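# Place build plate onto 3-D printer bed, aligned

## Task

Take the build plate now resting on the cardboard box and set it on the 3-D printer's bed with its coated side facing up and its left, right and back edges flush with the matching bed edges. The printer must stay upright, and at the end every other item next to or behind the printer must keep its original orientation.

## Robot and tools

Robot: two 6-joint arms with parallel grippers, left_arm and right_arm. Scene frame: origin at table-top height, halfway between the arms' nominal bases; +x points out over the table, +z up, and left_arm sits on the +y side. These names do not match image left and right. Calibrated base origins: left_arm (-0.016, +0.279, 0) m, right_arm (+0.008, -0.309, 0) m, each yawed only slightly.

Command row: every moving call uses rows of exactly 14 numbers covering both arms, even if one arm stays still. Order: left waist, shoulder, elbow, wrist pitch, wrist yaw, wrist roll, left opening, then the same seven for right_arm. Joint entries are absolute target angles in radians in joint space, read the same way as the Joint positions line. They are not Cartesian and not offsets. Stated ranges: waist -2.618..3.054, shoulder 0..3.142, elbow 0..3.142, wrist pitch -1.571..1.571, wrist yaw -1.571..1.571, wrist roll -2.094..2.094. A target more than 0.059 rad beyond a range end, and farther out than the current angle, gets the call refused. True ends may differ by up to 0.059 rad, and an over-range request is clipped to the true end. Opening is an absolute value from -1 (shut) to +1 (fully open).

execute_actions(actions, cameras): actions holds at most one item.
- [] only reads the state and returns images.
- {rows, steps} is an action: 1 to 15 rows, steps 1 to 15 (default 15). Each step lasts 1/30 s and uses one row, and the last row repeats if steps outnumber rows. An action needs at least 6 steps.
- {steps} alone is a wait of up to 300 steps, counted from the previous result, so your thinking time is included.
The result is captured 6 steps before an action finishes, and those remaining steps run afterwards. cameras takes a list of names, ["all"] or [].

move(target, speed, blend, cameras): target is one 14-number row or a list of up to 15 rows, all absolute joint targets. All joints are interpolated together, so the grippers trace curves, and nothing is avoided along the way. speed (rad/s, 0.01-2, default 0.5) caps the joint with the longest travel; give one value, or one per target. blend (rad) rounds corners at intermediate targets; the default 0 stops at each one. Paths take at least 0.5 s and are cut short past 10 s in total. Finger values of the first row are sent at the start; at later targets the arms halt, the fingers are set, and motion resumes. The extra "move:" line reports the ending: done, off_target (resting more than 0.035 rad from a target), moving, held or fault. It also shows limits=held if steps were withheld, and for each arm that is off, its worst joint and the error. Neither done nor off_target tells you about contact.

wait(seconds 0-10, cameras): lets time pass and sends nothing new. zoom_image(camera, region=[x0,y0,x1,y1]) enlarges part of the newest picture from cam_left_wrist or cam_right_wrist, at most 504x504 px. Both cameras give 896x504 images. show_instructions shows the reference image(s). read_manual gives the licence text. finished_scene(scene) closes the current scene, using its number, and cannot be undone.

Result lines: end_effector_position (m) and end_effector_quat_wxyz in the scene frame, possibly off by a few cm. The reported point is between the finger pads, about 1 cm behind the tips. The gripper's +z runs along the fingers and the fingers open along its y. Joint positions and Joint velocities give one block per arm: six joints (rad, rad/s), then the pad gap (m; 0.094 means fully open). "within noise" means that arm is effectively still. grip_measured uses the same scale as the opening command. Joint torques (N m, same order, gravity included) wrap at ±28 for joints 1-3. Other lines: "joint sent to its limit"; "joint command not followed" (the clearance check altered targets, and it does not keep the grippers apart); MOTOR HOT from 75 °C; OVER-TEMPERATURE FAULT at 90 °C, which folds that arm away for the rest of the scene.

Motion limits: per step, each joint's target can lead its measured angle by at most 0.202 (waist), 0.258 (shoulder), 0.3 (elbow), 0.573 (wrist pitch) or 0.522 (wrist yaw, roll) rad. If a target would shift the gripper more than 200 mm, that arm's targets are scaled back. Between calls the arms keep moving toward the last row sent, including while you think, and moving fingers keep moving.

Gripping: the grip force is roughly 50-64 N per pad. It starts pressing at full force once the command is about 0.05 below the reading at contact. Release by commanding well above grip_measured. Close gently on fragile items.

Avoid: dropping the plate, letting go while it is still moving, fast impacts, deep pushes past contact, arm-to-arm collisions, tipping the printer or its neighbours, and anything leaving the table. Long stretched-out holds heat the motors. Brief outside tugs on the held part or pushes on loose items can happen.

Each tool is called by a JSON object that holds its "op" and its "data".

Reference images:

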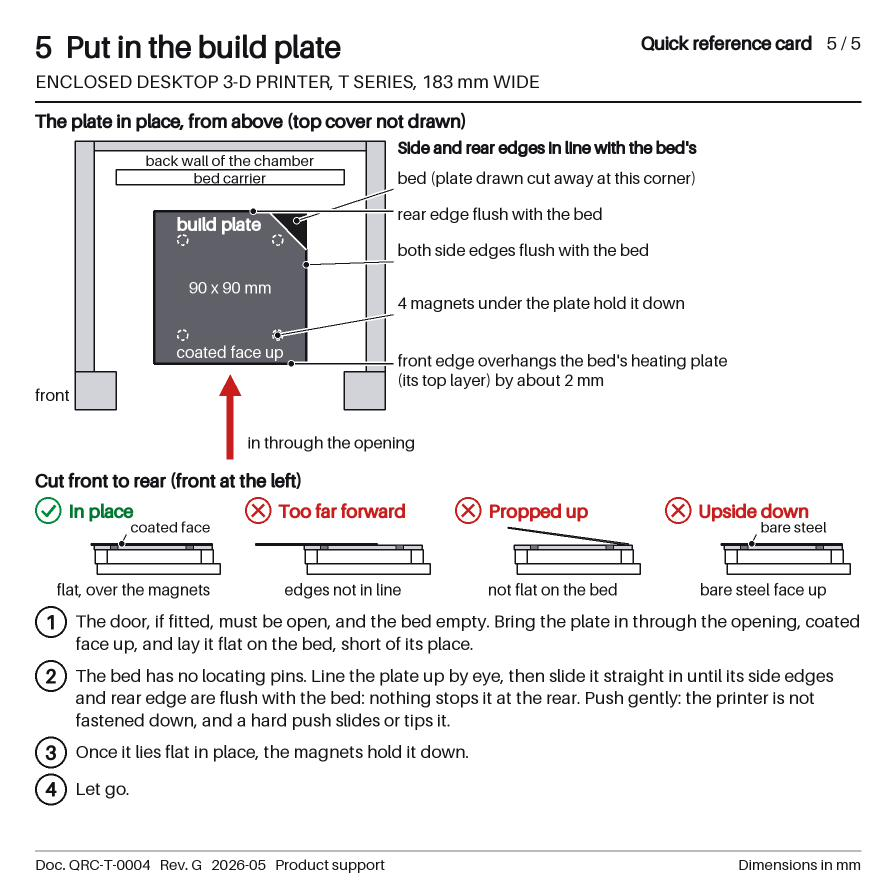

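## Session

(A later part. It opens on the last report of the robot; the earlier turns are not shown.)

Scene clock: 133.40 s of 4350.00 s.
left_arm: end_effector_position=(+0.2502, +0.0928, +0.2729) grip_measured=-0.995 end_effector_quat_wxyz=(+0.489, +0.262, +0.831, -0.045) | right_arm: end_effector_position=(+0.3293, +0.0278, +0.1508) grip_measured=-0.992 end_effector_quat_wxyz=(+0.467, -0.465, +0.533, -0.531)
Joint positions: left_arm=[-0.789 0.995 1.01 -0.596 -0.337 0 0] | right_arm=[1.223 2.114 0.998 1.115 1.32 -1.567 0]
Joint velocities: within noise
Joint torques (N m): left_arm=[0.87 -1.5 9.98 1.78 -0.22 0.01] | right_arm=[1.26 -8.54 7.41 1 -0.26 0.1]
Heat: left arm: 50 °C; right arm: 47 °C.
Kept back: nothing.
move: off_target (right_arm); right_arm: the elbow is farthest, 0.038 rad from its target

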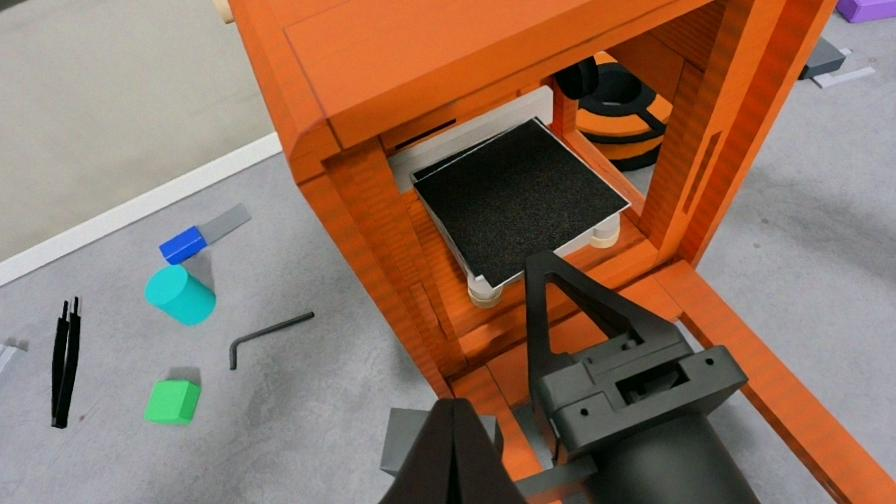

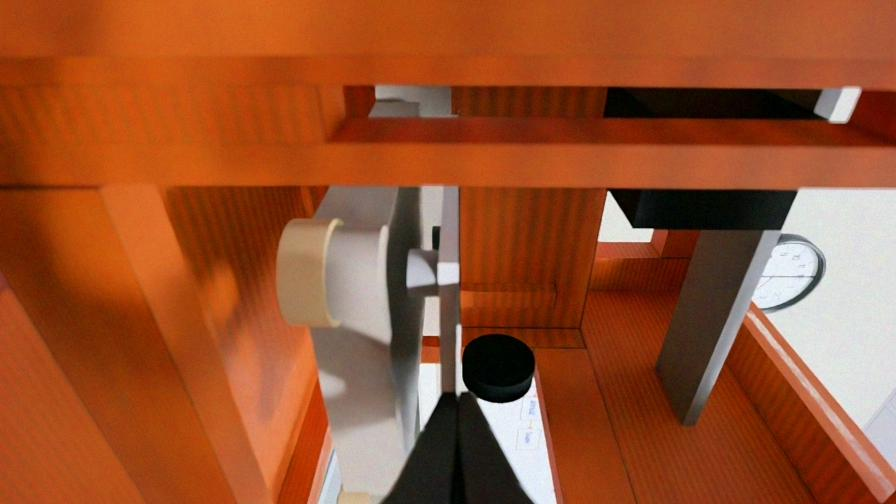

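{"op": "move", "data": {"target": [[-0.78,1.0,1.04,-0.6,-0.35,0,-1,1.25,2.134,1.055,1.10,1.27,-1.558,-1]], "speed": 0.1}}

{"op": "zoom_image", "data": {"camera": "cam_left_wrist", "region": [390, 90, 670, 330]}}

Scene clock: 134.67 s of 4350.00 s.
left_arm: end_effector_position=(+0.2502, +0.0929, +0.2728) grip_measured=-0.995 end_effector_quat_wxyz=(+0.489, +0.262, +0.831, -0.045) | right_arm: end_effector_position=(+0.3291, +0.0300, +0.1510) grip_measured=-0.992 end_effector_quat_wxyz=(+0.463, -0.465, +0.534, -0.533)
Joint positions: left_arm=[-0.789 0.995 1.01 -0.597 -0.337 0 0] | right_arm=[1.226 2.12 1.014 1.101 1.33 -1.567 0]
Joint velocities: within noise
Joint torques (N m): left_arm=[0.85 -1.51 9.98 1.79 -0.22 0.02] | right_arm=[2.36 -8.77 7.73 1.02 -0.61 0.11]
Heat: left arm: 50 °C; right arm: 47 °C.
Kept back: nothing.
move: off_target (right_arm); right_arm: the wrist yaw is farthest, 0.060 rad from its target

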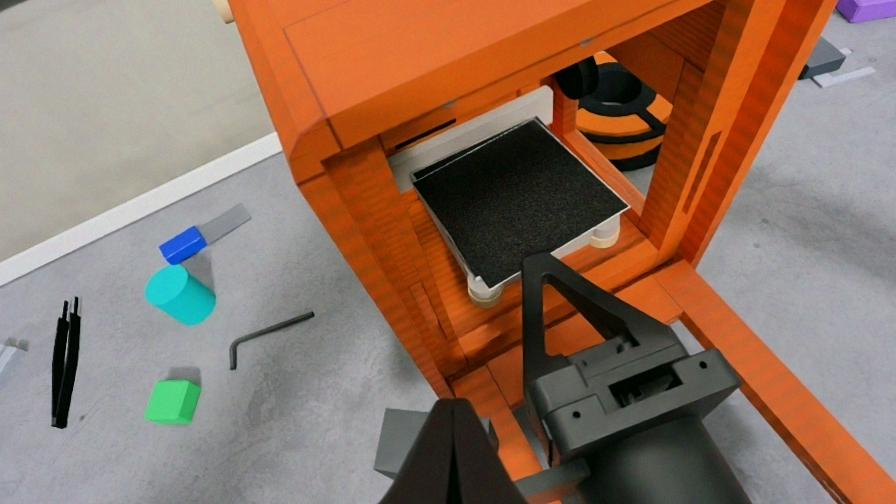

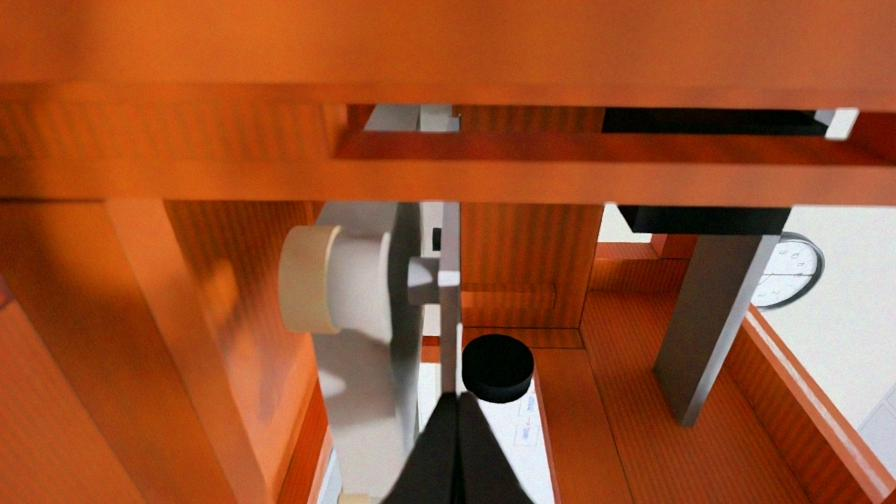

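Scaled by 1.800 from the camera's 896x504 image, which has a finer 1280x720 frame.

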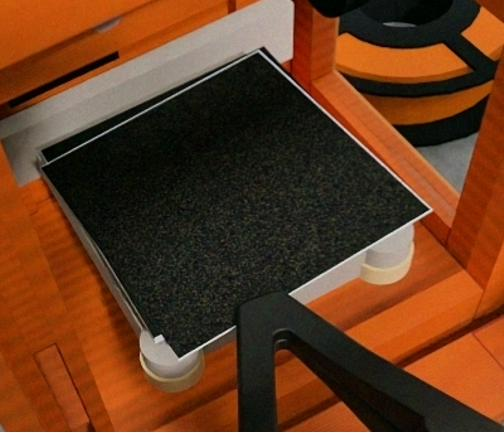

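{"op": "move", "data": {"target": [[-0.78,1.0,1.04,-0.6,-0.35,0,-1,1.25,2.146,1.085,1.092,1.25,-1.558,-1]], "speed": 0.1}}

{"op": "zoom_image", "data": {"camera": "cam_left_wrist", "region": [390, 90, 670, 330]}}

Scene clock: 137.13 s of 4350.00 s.
left_arm: end_effector_position=(+0.2502, +0.0929, +0.2728) grip_measured=-0.995 end_effector_quat_wxyz=(+0.489, +0.262, +0.831, -0.045) | right_arm: end_effector_position=(+0.3302, +0.0361, +0.1512) grip_measured=-0.992 end_effector_quat_wxyz=(+0.464, -0.466, +0.533, -0.533)
Joint positions: left_arm=[-0.789 0.995 1.01 -0.597 -0.337 0 0] | right_arm=[1.229 2.134 1.04 1.088 1.329 -1.567 0]
Joint velocities: within noise
Joint torques (N m): left_arm=[0.87 -1.5 9.99 1.79 -0.22 0.02] | right_arm=[2.14 -9.03 8.12 1.05 -0.83 0.09]
Heat: left arm: 50 °C; right arm: 47 °C.
Kept back: nothing.
move: off_target (right_arm); right_arm: the wrist yaw is farthest, 0.079 rad from its target

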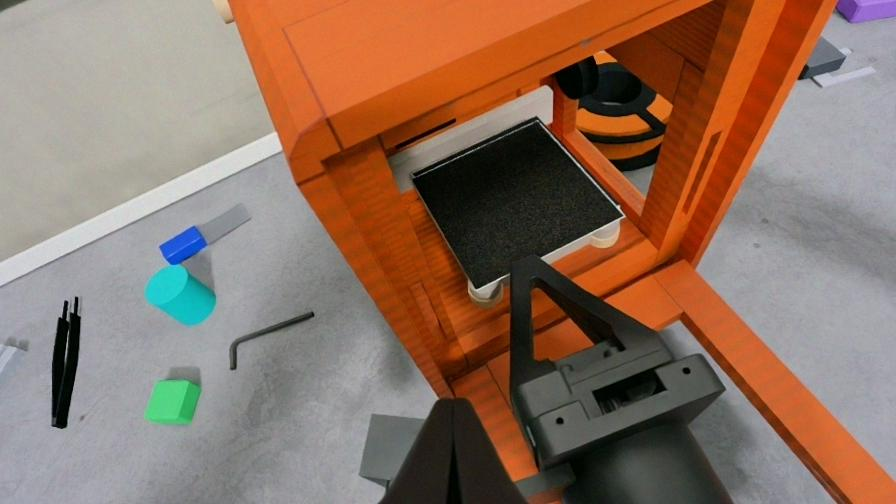

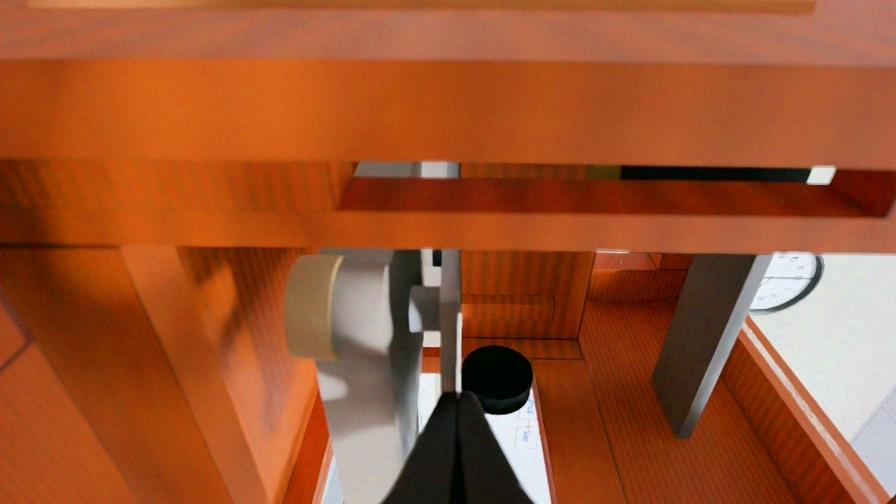

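Scaled by 1.800 from the camera's 896x504 image, which has a finer 1280x720 frame.

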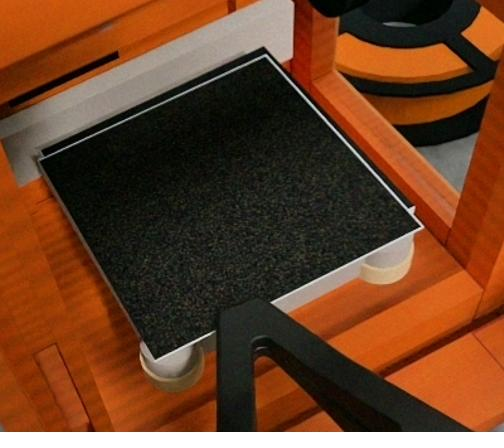

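{"op": "move", "data": {"target": [[-0.78,1.0,1.04,-0.6,-0.35,0,-1,1.215,2.112,0.992,1.11,1.27,-1.558,-1]], "speed": 0.06}}

{"op": "zoom_image", "data": {"camera": "cam_left_wrist", "region": [390, 90, 670, 330]}}

Scene clock: 139.73 s of 4350.00 s.
left_arm: end_effector_position=(+0.2502, +0.0929, +0.2728) grip_measured=-0.995 end_effector_quat_wxyz=(+0.489, +0.262, +0.831, -0.045) | right_arm: end_effector_position=(+0.3321, +0.0335, +0.1499) grip_measured=-0.992 end_effector_quat_wxyz=(+0.476, -0.465, +0.531, -0.525)
Joint positions: left_arm=[-0.789 0.995 1.01 -0.597 -0.337 0 0] | right_arm=[1.22 2.131 1.013 1.132 1.3 -1.567 0]
Joint velocities: within noise
Joint torques (N m): left_arm=[0.85 -1.5 9.99 1.78 -0.22 0.02] | right_arm=[-0.42 -11.81 2.66 0.82 -0.33 0.1]
Heat: left arm: 50 °C; right arm: 47 °C.
Kept back: nothing.
move: done

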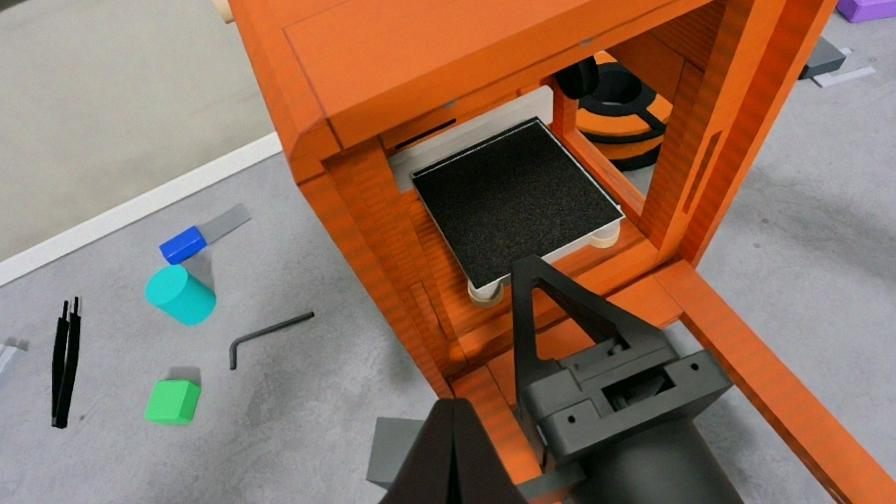

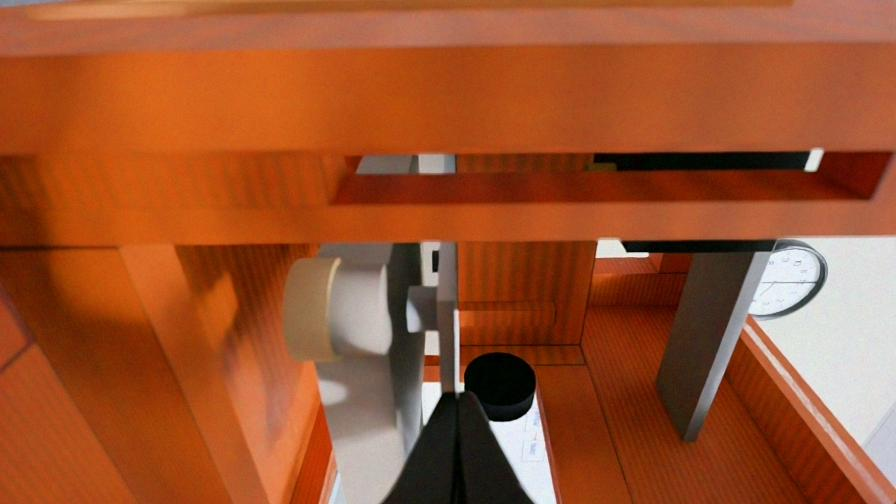

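Scaled by 1.800 from the camera's 896x504 image, which has a finer 1280x720 frame.

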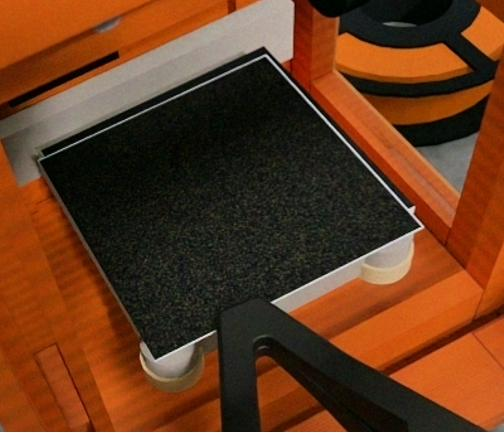

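{"op": "move", "data": {"target": [[-0.78,1.0,1.04,-0.6,-0.35,0,-1,1.212,2.112,0.988,1.11,1.39,-1.558,-1]], "speed": 0.06}}

{"op": "zoom_image", "data": {"camera": "cam_left_wrist", "region": [390, 90, 670, 330]}}

Scene clock: 142.30 s of 4350.00 s.
left_arm: end_effector_position=(+0.2502, +0.0929, +0.2728) grip_measured=-0.995 end_effector_quat_wxyz=(+0.489, +0.262, +0.831, -0.045) | right_arm: end_effector_position=(+0.3321, +0.0320, +0.1499) grip_measured=-0.992 end_effector_quat_wxyz=(+0.474, -0.462, +0.533, -0.527)
Joint positions: left_arm=[-0.789 0.995 1.01 -0.597 -0.337 0 0] | right_arm=[1.219 2.131 1.013 1.133 1.307 -1.567 0]
Joint velocities: within noise
Joint torques (N m): left_arm=[0.87 -1.51 9.99 1.79 -0.22 0.02] | right_arm=[-0.68 -11.79 2.4 0.81 0.85 0.11]
Heat: left arm: 50 °C; right arm: 47 °C.
Kept back: nothing.
move: off_target (right_arm); right_arm: the wrist yaw is farthest, 0.083 rad from its target

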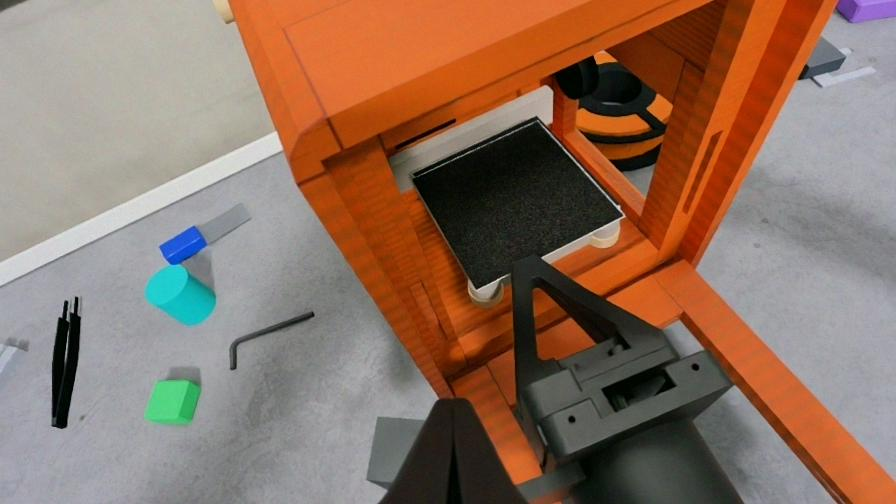

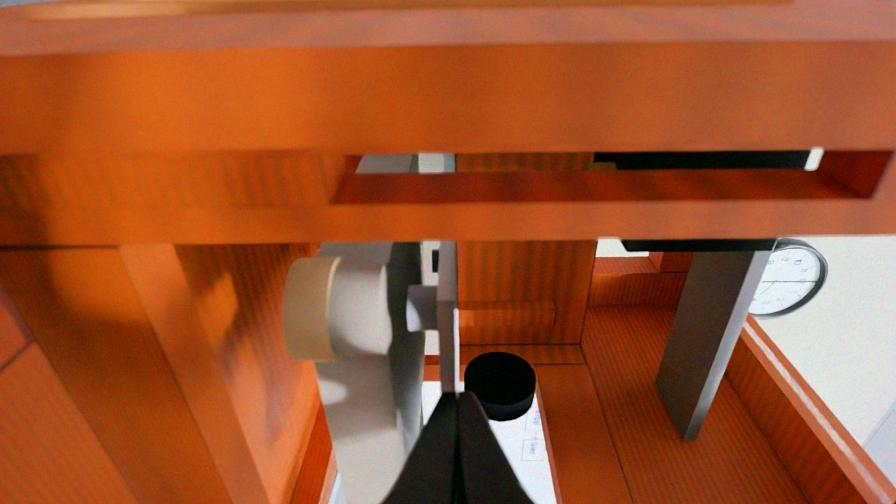

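Scaled by 1.800 from the camera's 896x504 image, which has a finer 1280x720 frame.

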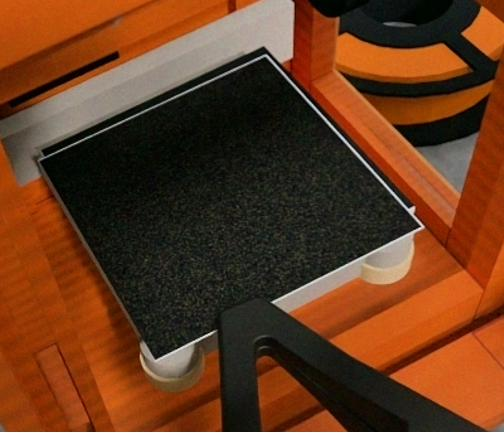

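{"op": "move", "data": {"target": [[-0.78,1.0,1.04,-0.6,-0.35,0,-1,1.212,2.112,0.984,1.11,1.43,-1.558,-1]], "speed": 0.06}}

{"op": "zoom_image", "data": {"camera": "cam_left_wrist", "region": [390, 90, 670, 330]}}

Scene clock: 143.47 s of 4350.00 s.
left_arm: end_effector_position=(+0.2502, +0.0929, +0.2728) grip_measured=-0.995 end_effector_quat_wxyz=(+0.489, +0.262, +0.831, -0.045) | right_arm: end_effector_position=(+0.3316, +0.0295, +0.1498) grip_measured=-0.992 end_effector_quat_wxyz=(+0.470, -0.459, +0.537, -0.530)
Joint positions: left_arm=[-0.789 0.995 1.01 -0.597 -0.337 0 0] | right_arm=[1.22 2.131 1.013 1.133 1.322 -1.567 0]
Joint velocities: within noise
Joint torques (N m): left_arm=[0.87 -1.5 9.98 1.78 -0.22 0.02] | right_arm=[-0.77 -11.75 2.09 0.81 1.12 0.12]
Heat: left arm: 50 °C; right arm: 48 °C.
Kept back: nothing.
move: off_target (right_arm); right_arm: the wrist yaw is farthest, 0.108 rad from its target

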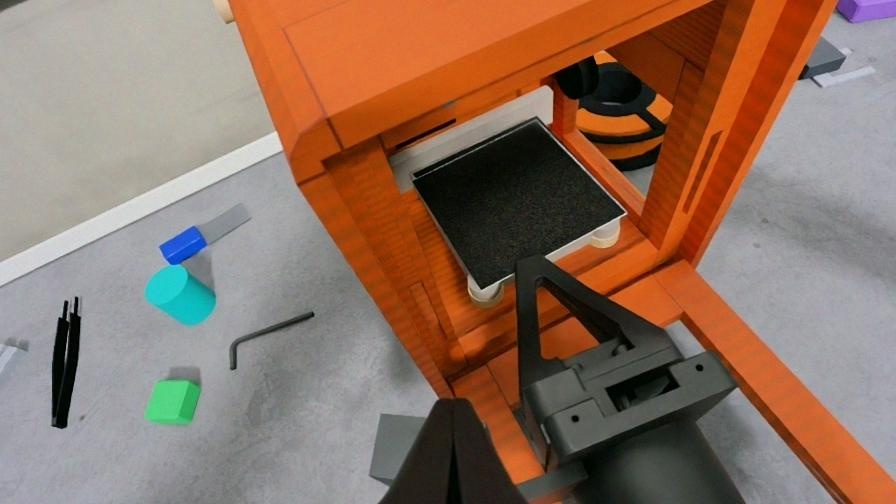

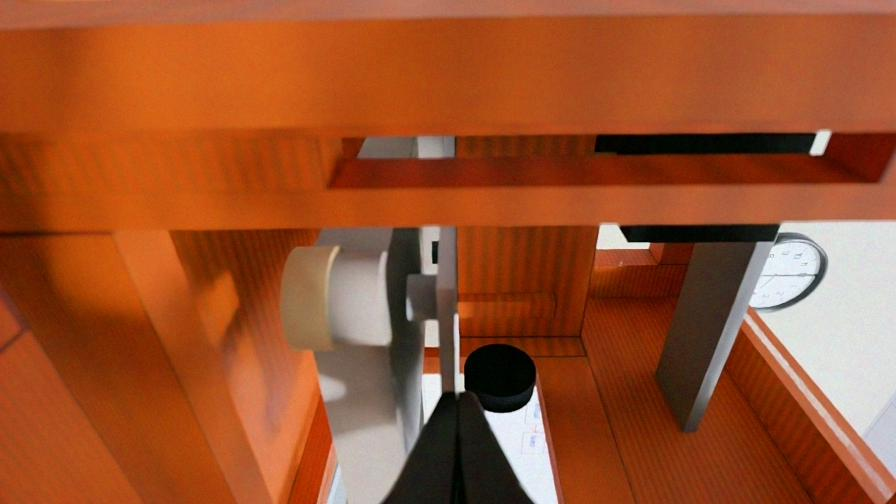

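Scaled by 1.800 from the camera's 896x504 image, which has a finer 1280x720 frame.

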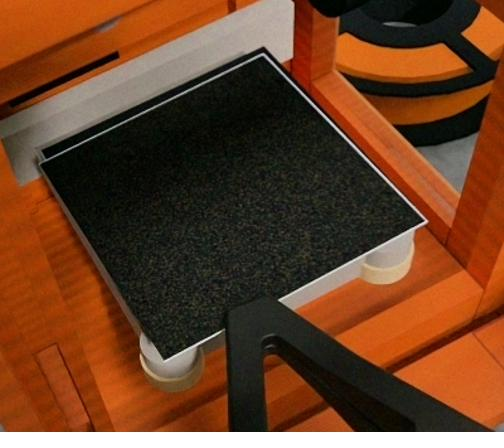

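{"op": "move", "data": {"target": [[-0.78,1.0,1.04,-0.6,-0.35,0,-1,1.212,2.112,0.984,1.11,1.455,-1.558,-1]], "speed": 0.06}}

{"op": "zoom_image", "data": {"camera": "cam_left_wrist", "region": [390, 90, 670, 330]}}

Scene clock: 144.57 s of 4350.00 s.
left_arm: end_effector_position=(+0.2502, +0.0929, +0.2728) grip_measured=-0.995 end_effector_quat_wxyz=(+0.489, +0.262, +0.831, -0.045) | right_arm: end_effector_position=(+0.3310, +0.0275, +0.1498) grip_measured=-0.992 end_effector_quat_wxyz=(+0.467, -0.455, +0.539, -0.533)
Joint positions: left_arm=[-0.789 0.995 1.01 -0.597 -0.337 0 0] | right_arm=[1.22 2.131 1.013 1.133 1.335 -1.567 0]
Joint velocities: within noise
Joint torques (N m): left_arm=[0.88 -1.5 9.98 1.78 -0.22 0.01] | right_arm=[-0.83 -11.78 2.06 0.82 1.25 0.11]
Heat: left arm: 50 °C; right arm: 48 °C.
Kept back: nothing.
move: off_target (right_arm); right_arm: the wrist yaw is farthest, 0.120 rad from its target

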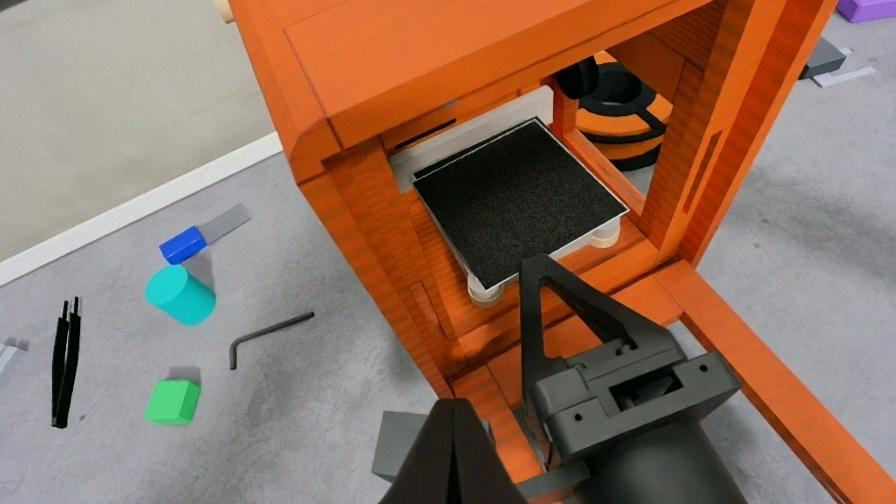

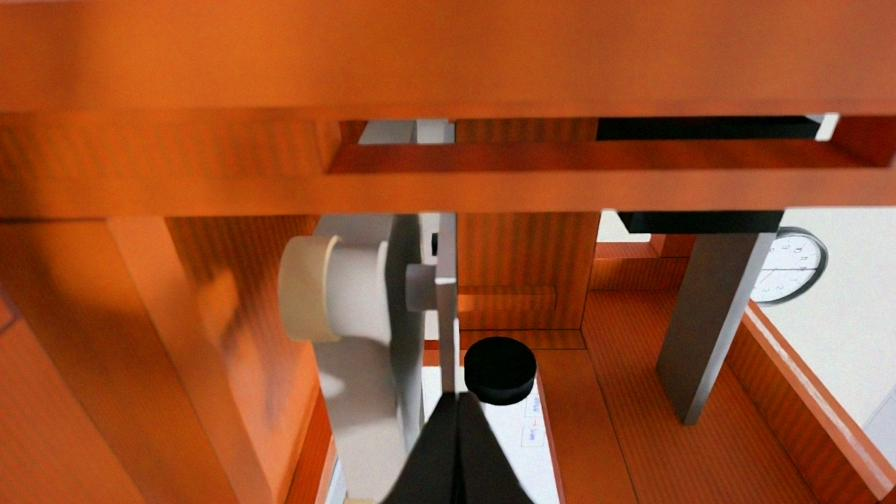

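Scaled by 1.800 from the camera's 896x504 image, which has a finer 1280x720 frame.

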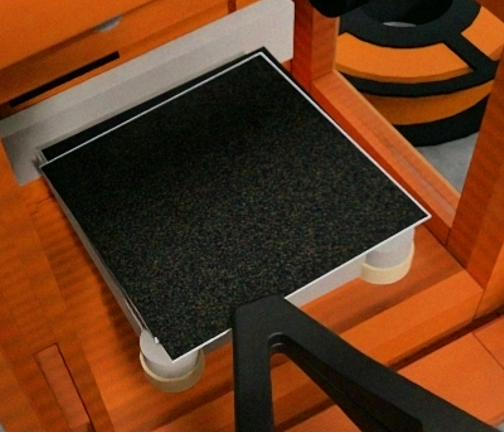

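{"op": "move", "data": {"target": [[-0.78,1.0,1.04,-0.6,-0.35,0,-1,1.20,2.130,1.015,1.12,1.34,-1.558,-1],[-0.78,1.0,1.04,-0.6,-0.35,0,-1,1.175,2.130,1.025,1.12,1.31,-1.558,-1]], "speed": 0.06}}

{"op": "zoom_image", "data": {"camera": "cam_left_wrist", "region": [390, 90, 670, 330]}}

Scene clock: 147.73 s of 4350.00 s.
left_arm: end_effector_position=(+0.2502, +0.0929, +0.2729) grip_measured=-0.995 end_effector_quat_wxyz=(+0.489, +0.262, +0.831, -0.045) | right_arm: end_effector_position=(+0.3322, +0.0285, +0.1501) grip_measured=-0.992 end_effector_quat_wxyz=(+0.470, -0.456, +0.538, -0.531)
Joint positions: left_arm=[-0.789 0.995 1.01 -0.597 -0.337 0 0] | right_arm=[1.218 2.131 1.013 1.136 1.325 -1.567 0]
Joint velocities: within noise
Joint torques (N m): left_arm=[0.87 -1.5 9.99 1.78 -0.23 0.02] | right_arm=[-4.22 -10.13 5.22 0.89 -0.16 0.1]
Heat: left arm: 50 °C; right arm: 48 °C.
Kept back: nothing.
move: off_target (right_arm); right_arm: the waist is farthest, 0.043 rad from its target

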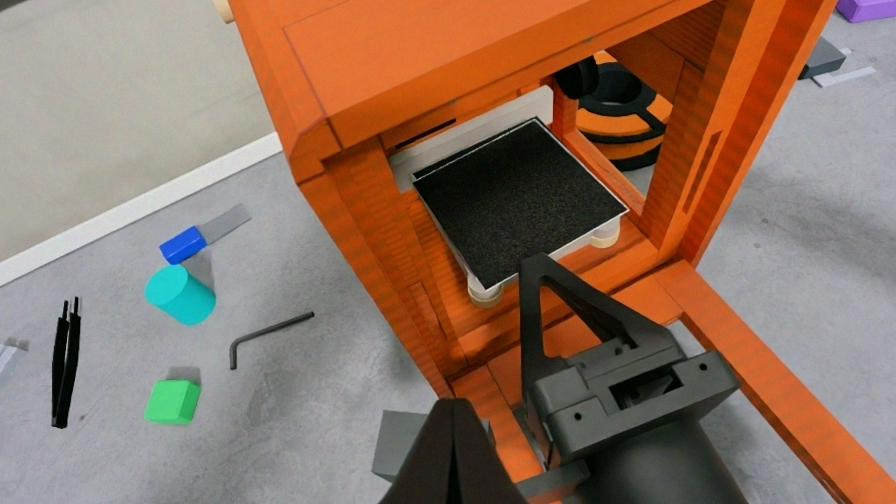

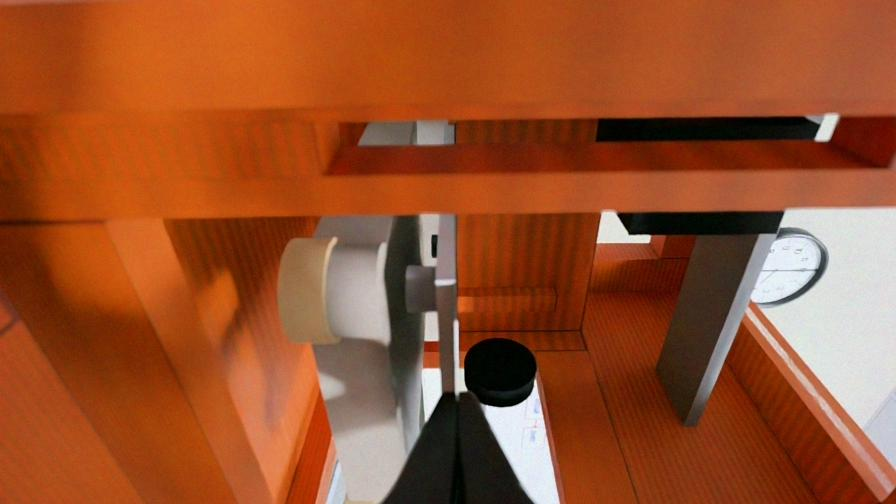

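Scaled by 1.800 from the camera's 896x504 image, which has a finer 1280x720 frame.

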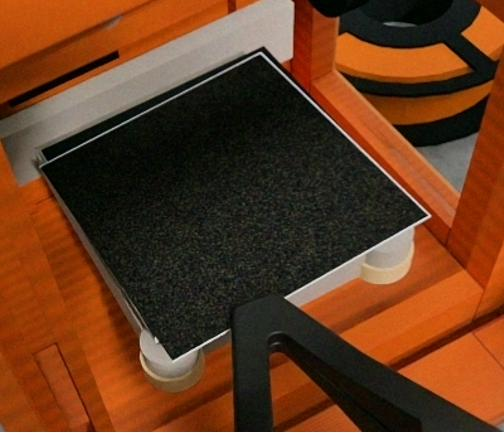

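{"op": "move", "data": {"target": [[-0.78,1.0,1.04,-0.6,-0.35,0,-1,1.155,2.130,1.03,1.12,1.295,-1.558,-1]], "speed": 0.04}}

{"op": "zoom_image", "data": {"camera": "cam_left_wrist", "region": [390, 90, 670, 330]}}

Scene clock: 148.83 s of 4350.00 s.
left_arm: end_effector_position=(+0.2502, +0.0929, +0.2729) grip_measured=-0.995 end_effector_quat_wxyz=(+0.489, +0.262, +0.831, -0.045) | right_arm: end_effector_position=(+0.3365, +0.0282, +0.1502) grip_measured=-0.992 end_effector_quat_wxyz=(+0.472, -0.458, +0.536, -0.529)
Joint positions: left_arm=[-0.789 0.995 1.01 -0.597 -0.337 0 0] | right_arm=[1.206 2.131 1.013 1.136 1.305 -1.567 0]
Joint velocities: within noise
Joint torques (N m): left_arm=[0.85 -1.51 9.98 1.78 -0.22 0.02] | right_arm=[-5.05 -10.17 5.65 0.89 -0.12 0.11]
Heat: left arm: 50 °C; right arm: 48 °C.
Kept back: nothing.
move: off_target (right_arm); right_arm: the waist is farthest, 0.051 rad from its target

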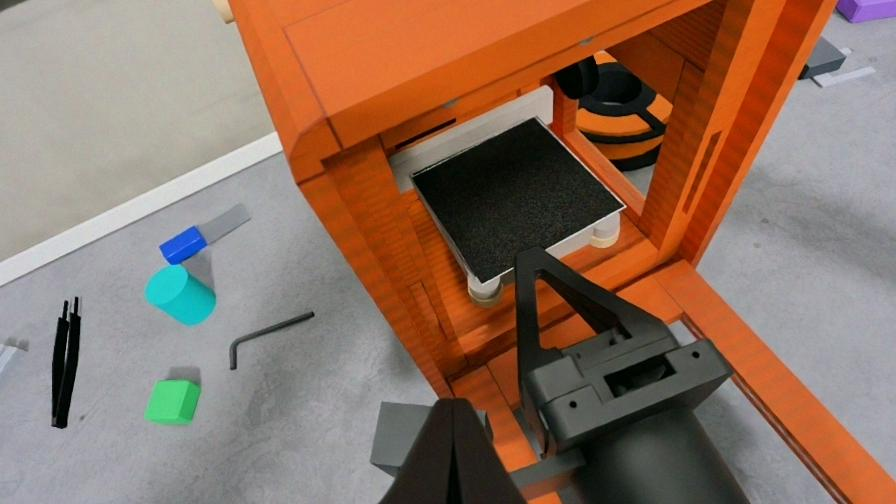

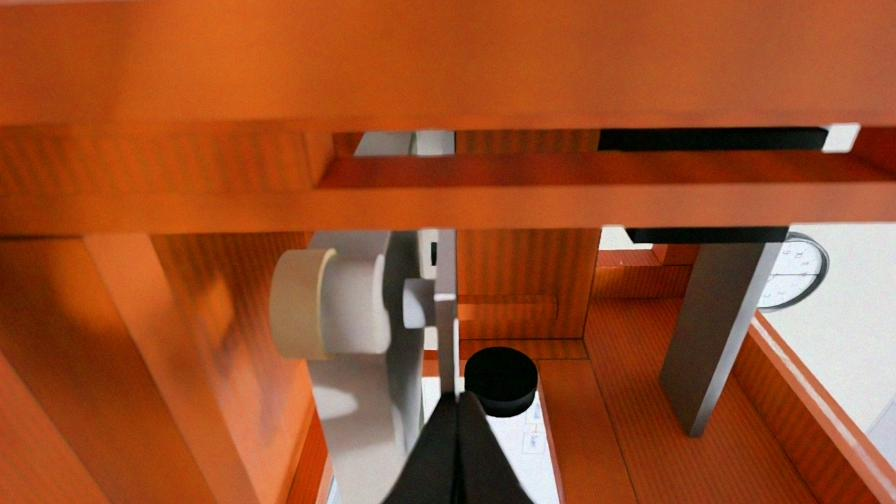

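Scaled by 1.800 from the camera's 896x504 image, which has a finer 1280x720 frame.

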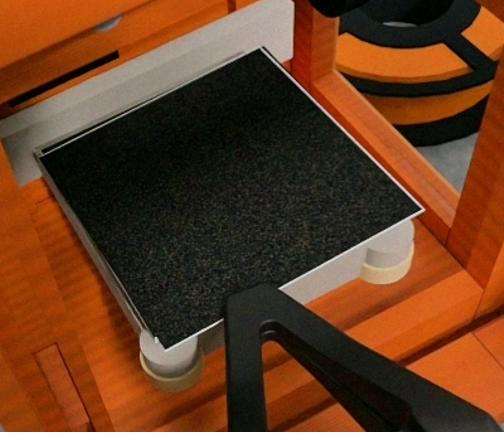

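{"op": "move", "data": {"target": [[-0.78,1.0,1.04,-0.6,-0.35,0,-1,1.165,2.130,1.035,1.12,1.19,-1.558,-1]], "speed": 0.06}}

{"op": "zoom_image", "data": {"camera": "cam_left_wrist", "region": [390, 90, 670, 330]}}

Scene clock: 151.37 s of 4350.00 s.
left_arm: end_effector_position=(+0.2502, +0.0929, +0.2729) grip_measured=-0.995 end_effector_quat_wxyz=(+0.489, +0.262, +0.831, -0.045) | right_arm: end_effector_position=(+0.3366, +0.0291, +0.1504) grip_measured=-0.992 end_effector_quat_wxyz=(+0.474, -0.460, +0.535, -0.527)
Joint positions: left_arm=[-0.789 0.995 1.01 -0.597 -0.337 0 0] | right_arm=[1.206 2.131 1.013 1.137 1.3 -1.567 0]
Joint velocities: within noise
Joint torques (N m): left_arm=[0.87 -1.5 9.98 1.79 -0.22 0.02] | right_arm=[-4.04 -10.14 6.08 0.87 -1.16 0.1]
Heat: left arm: 50 °C; right arm: 48 °C.
Kept back: nothing.
move: off_target (right_arm); right_arm: the wrist yaw is farthest, 0.110 rad from its target

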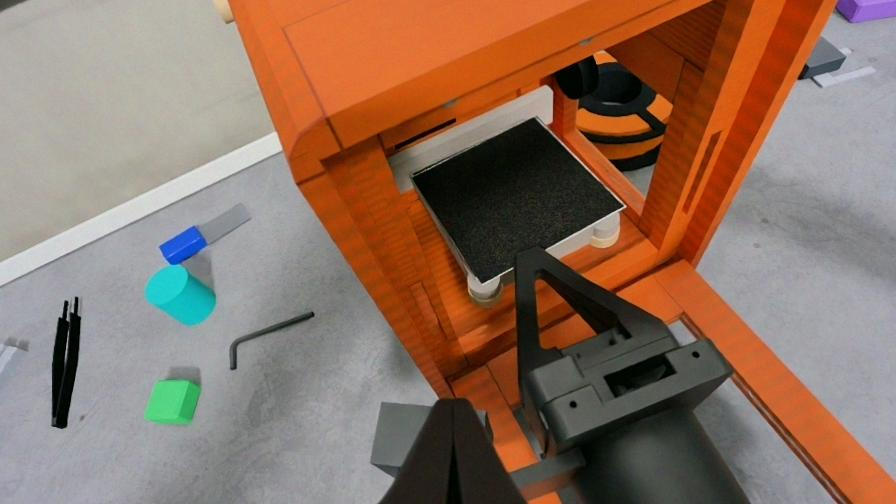

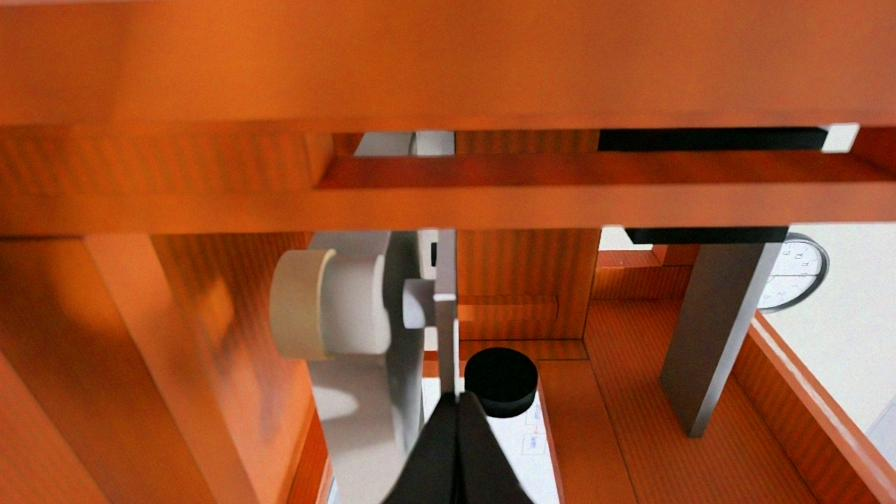

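Scaled by 1.800 from the camera's 896x504 image, which has a finer 1280x720 frame.

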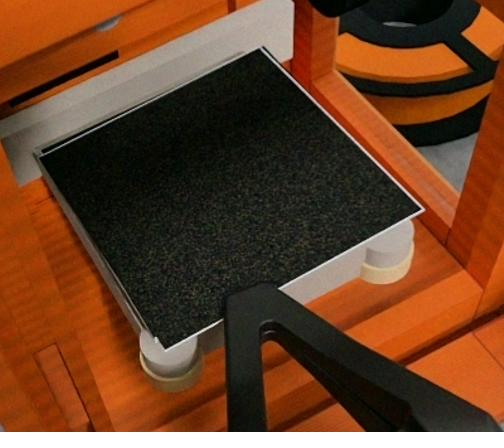

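{"op": "move", "data": {"target": [[-0.78,1.0,1.04,-0.6,-0.35,0,-1,1.175,2.130,1.04,1.12,1.155,-1.558,-1]], "speed": 0.06}}

{"op": "zoom_image", "data": {"camera": "cam_left_wrist", "region": [390, 90, 670, 330]}}

Scene clock: 152.47 s of 4350.00 s.
left_arm: end_effector_position=(+0.2502, +0.0929, +0.2729) grip_measured=-0.995 end_effector_quat_wxyz=(+0.489, +0.262, +0.831, -0.045) | right_arm: end_effector_position=(+0.3367, +0.0294, +0.1504) grip_measured=-0.992 end_effector_quat_wxyz=(+0.475, -0.460, +0.535, -0.527)
Joint positions: left_arm=[-0.789 0.995 1.01 -0.597 -0.337 0 0] | right_arm=[1.206 2.131 1.013 1.138 1.298 -1.567 0]
Joint velocities: within noise
Joint torques (N m): left_arm=[0.87 -1.5 9.99 1.78 -0.22 0.02] | right_arm=[-3.06 -10.18 6.52 0.87 -1.51 0.1]
Heat: left arm: 50 °C; right arm: 48 °C.
Kept back: nothing.
move: off_target (right_arm); right_arm: the wrist yaw is farthest, 0.143 rad from its target

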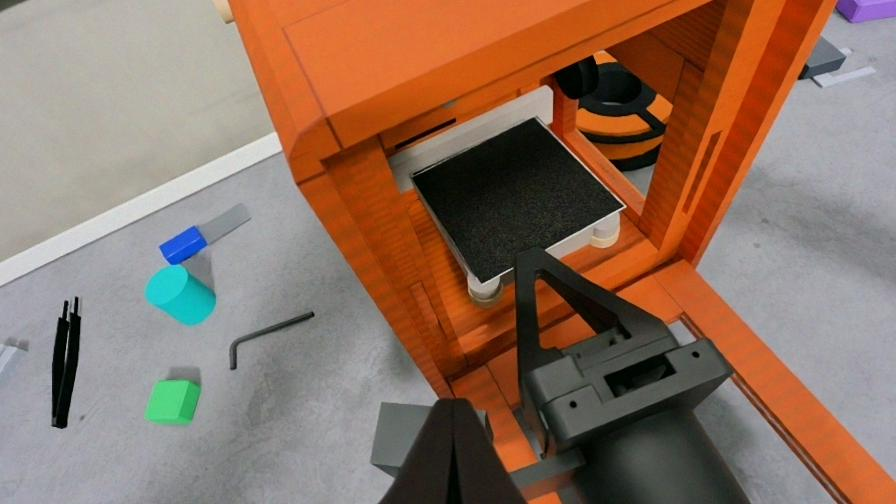

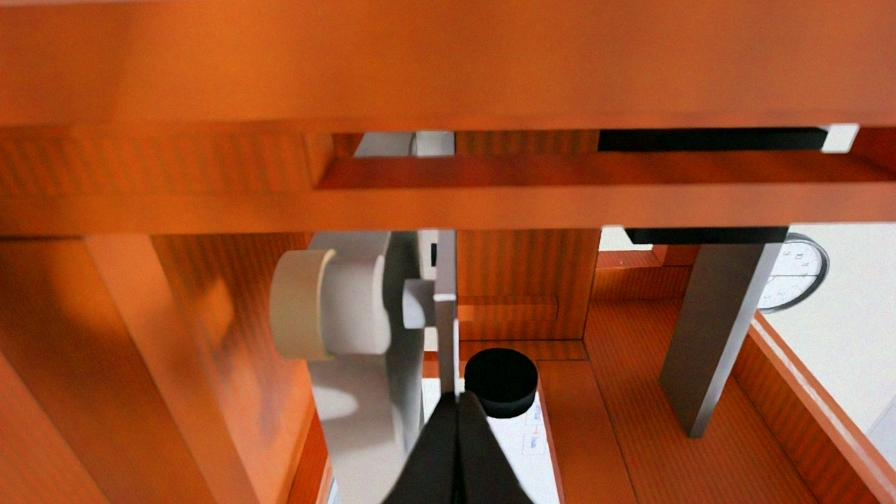

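Scaled by 1.800 from the camera's 896x504 image, which has a finer 1280x720 frame.

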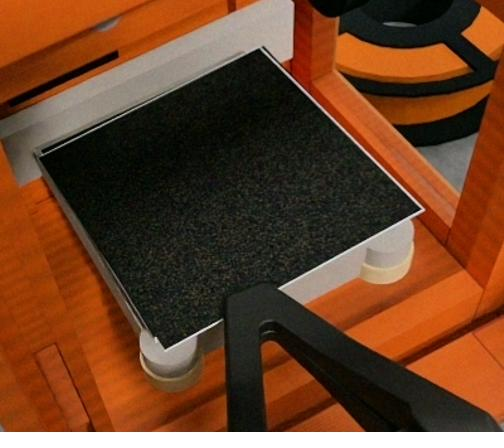

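{"op": "move", "data": {"target": [[-0.78,1.0,1.04,-0.6,-0.35,0,-1,1.18,2.130,1.045,1.12,1.115,-1.558,-1]], "speed": 0.06, "cameras": ["cam_left_wrist"]}}

{"op": "zoom_image", "data": {"camera": "cam_left_wrist", "region": [390, 90, 670, 330]}}

Scene clock: 153.60 s of 4350.00 s.
left_arm: end_effector_position=(+0.2502, +0.0929, +0.2729) grip_measured=-0.995 end_effector_quat_wxyz=(+0.489, +0.262, +0.831, -0.045) | right_arm: end_effector_position=(+0.3367, +0.0298, +0.1505) grip_measured=-0.992 end_effector_quat_wxyz=(+0.475, -0.460, +0.534, -0.526)
Joint positions: left_arm=[-0.789 0.995 1.01 -0.597 -0.337 0 0] | right_arm=[1.206 2.131 1.013 1.138 1.296 -1.567 0]
Joint velocities: within noise
Joint torques (N m): left_arm=[0.85 -1.5 9.96 1.79 -0.22 0.01] | right_arm=[-2.59 -10.14 6.9 0.88 -1.9 0.11]
Heat: left arm: 50 °C; right arm: 48 °C.
Kept back: nothing.
move: off_target (right_arm); right_arm: the wrist yaw is farthest, 0.181 rad from its target
Images, in order (width x height): cam_left_wrist 896x504.

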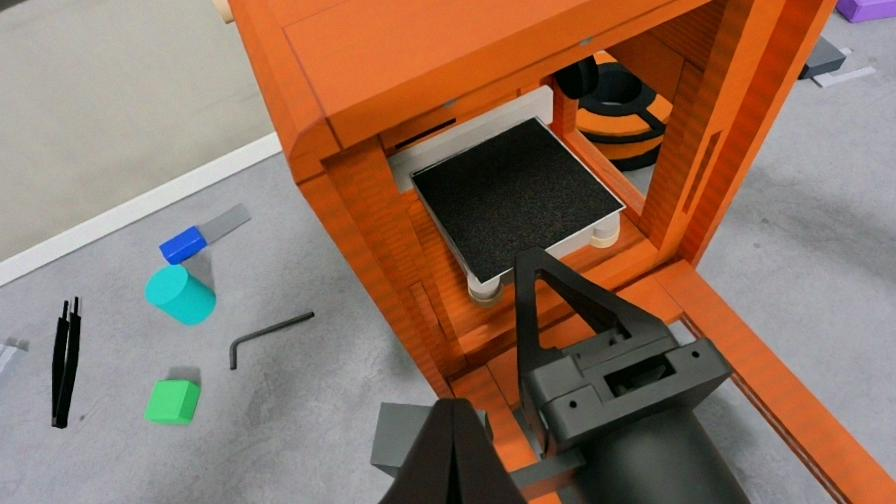

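Scaled by 1.800 from the camera's 896x504 image, which has a finer 1280x720 frame.

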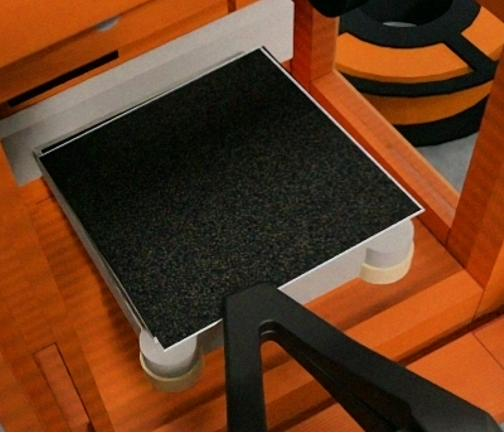

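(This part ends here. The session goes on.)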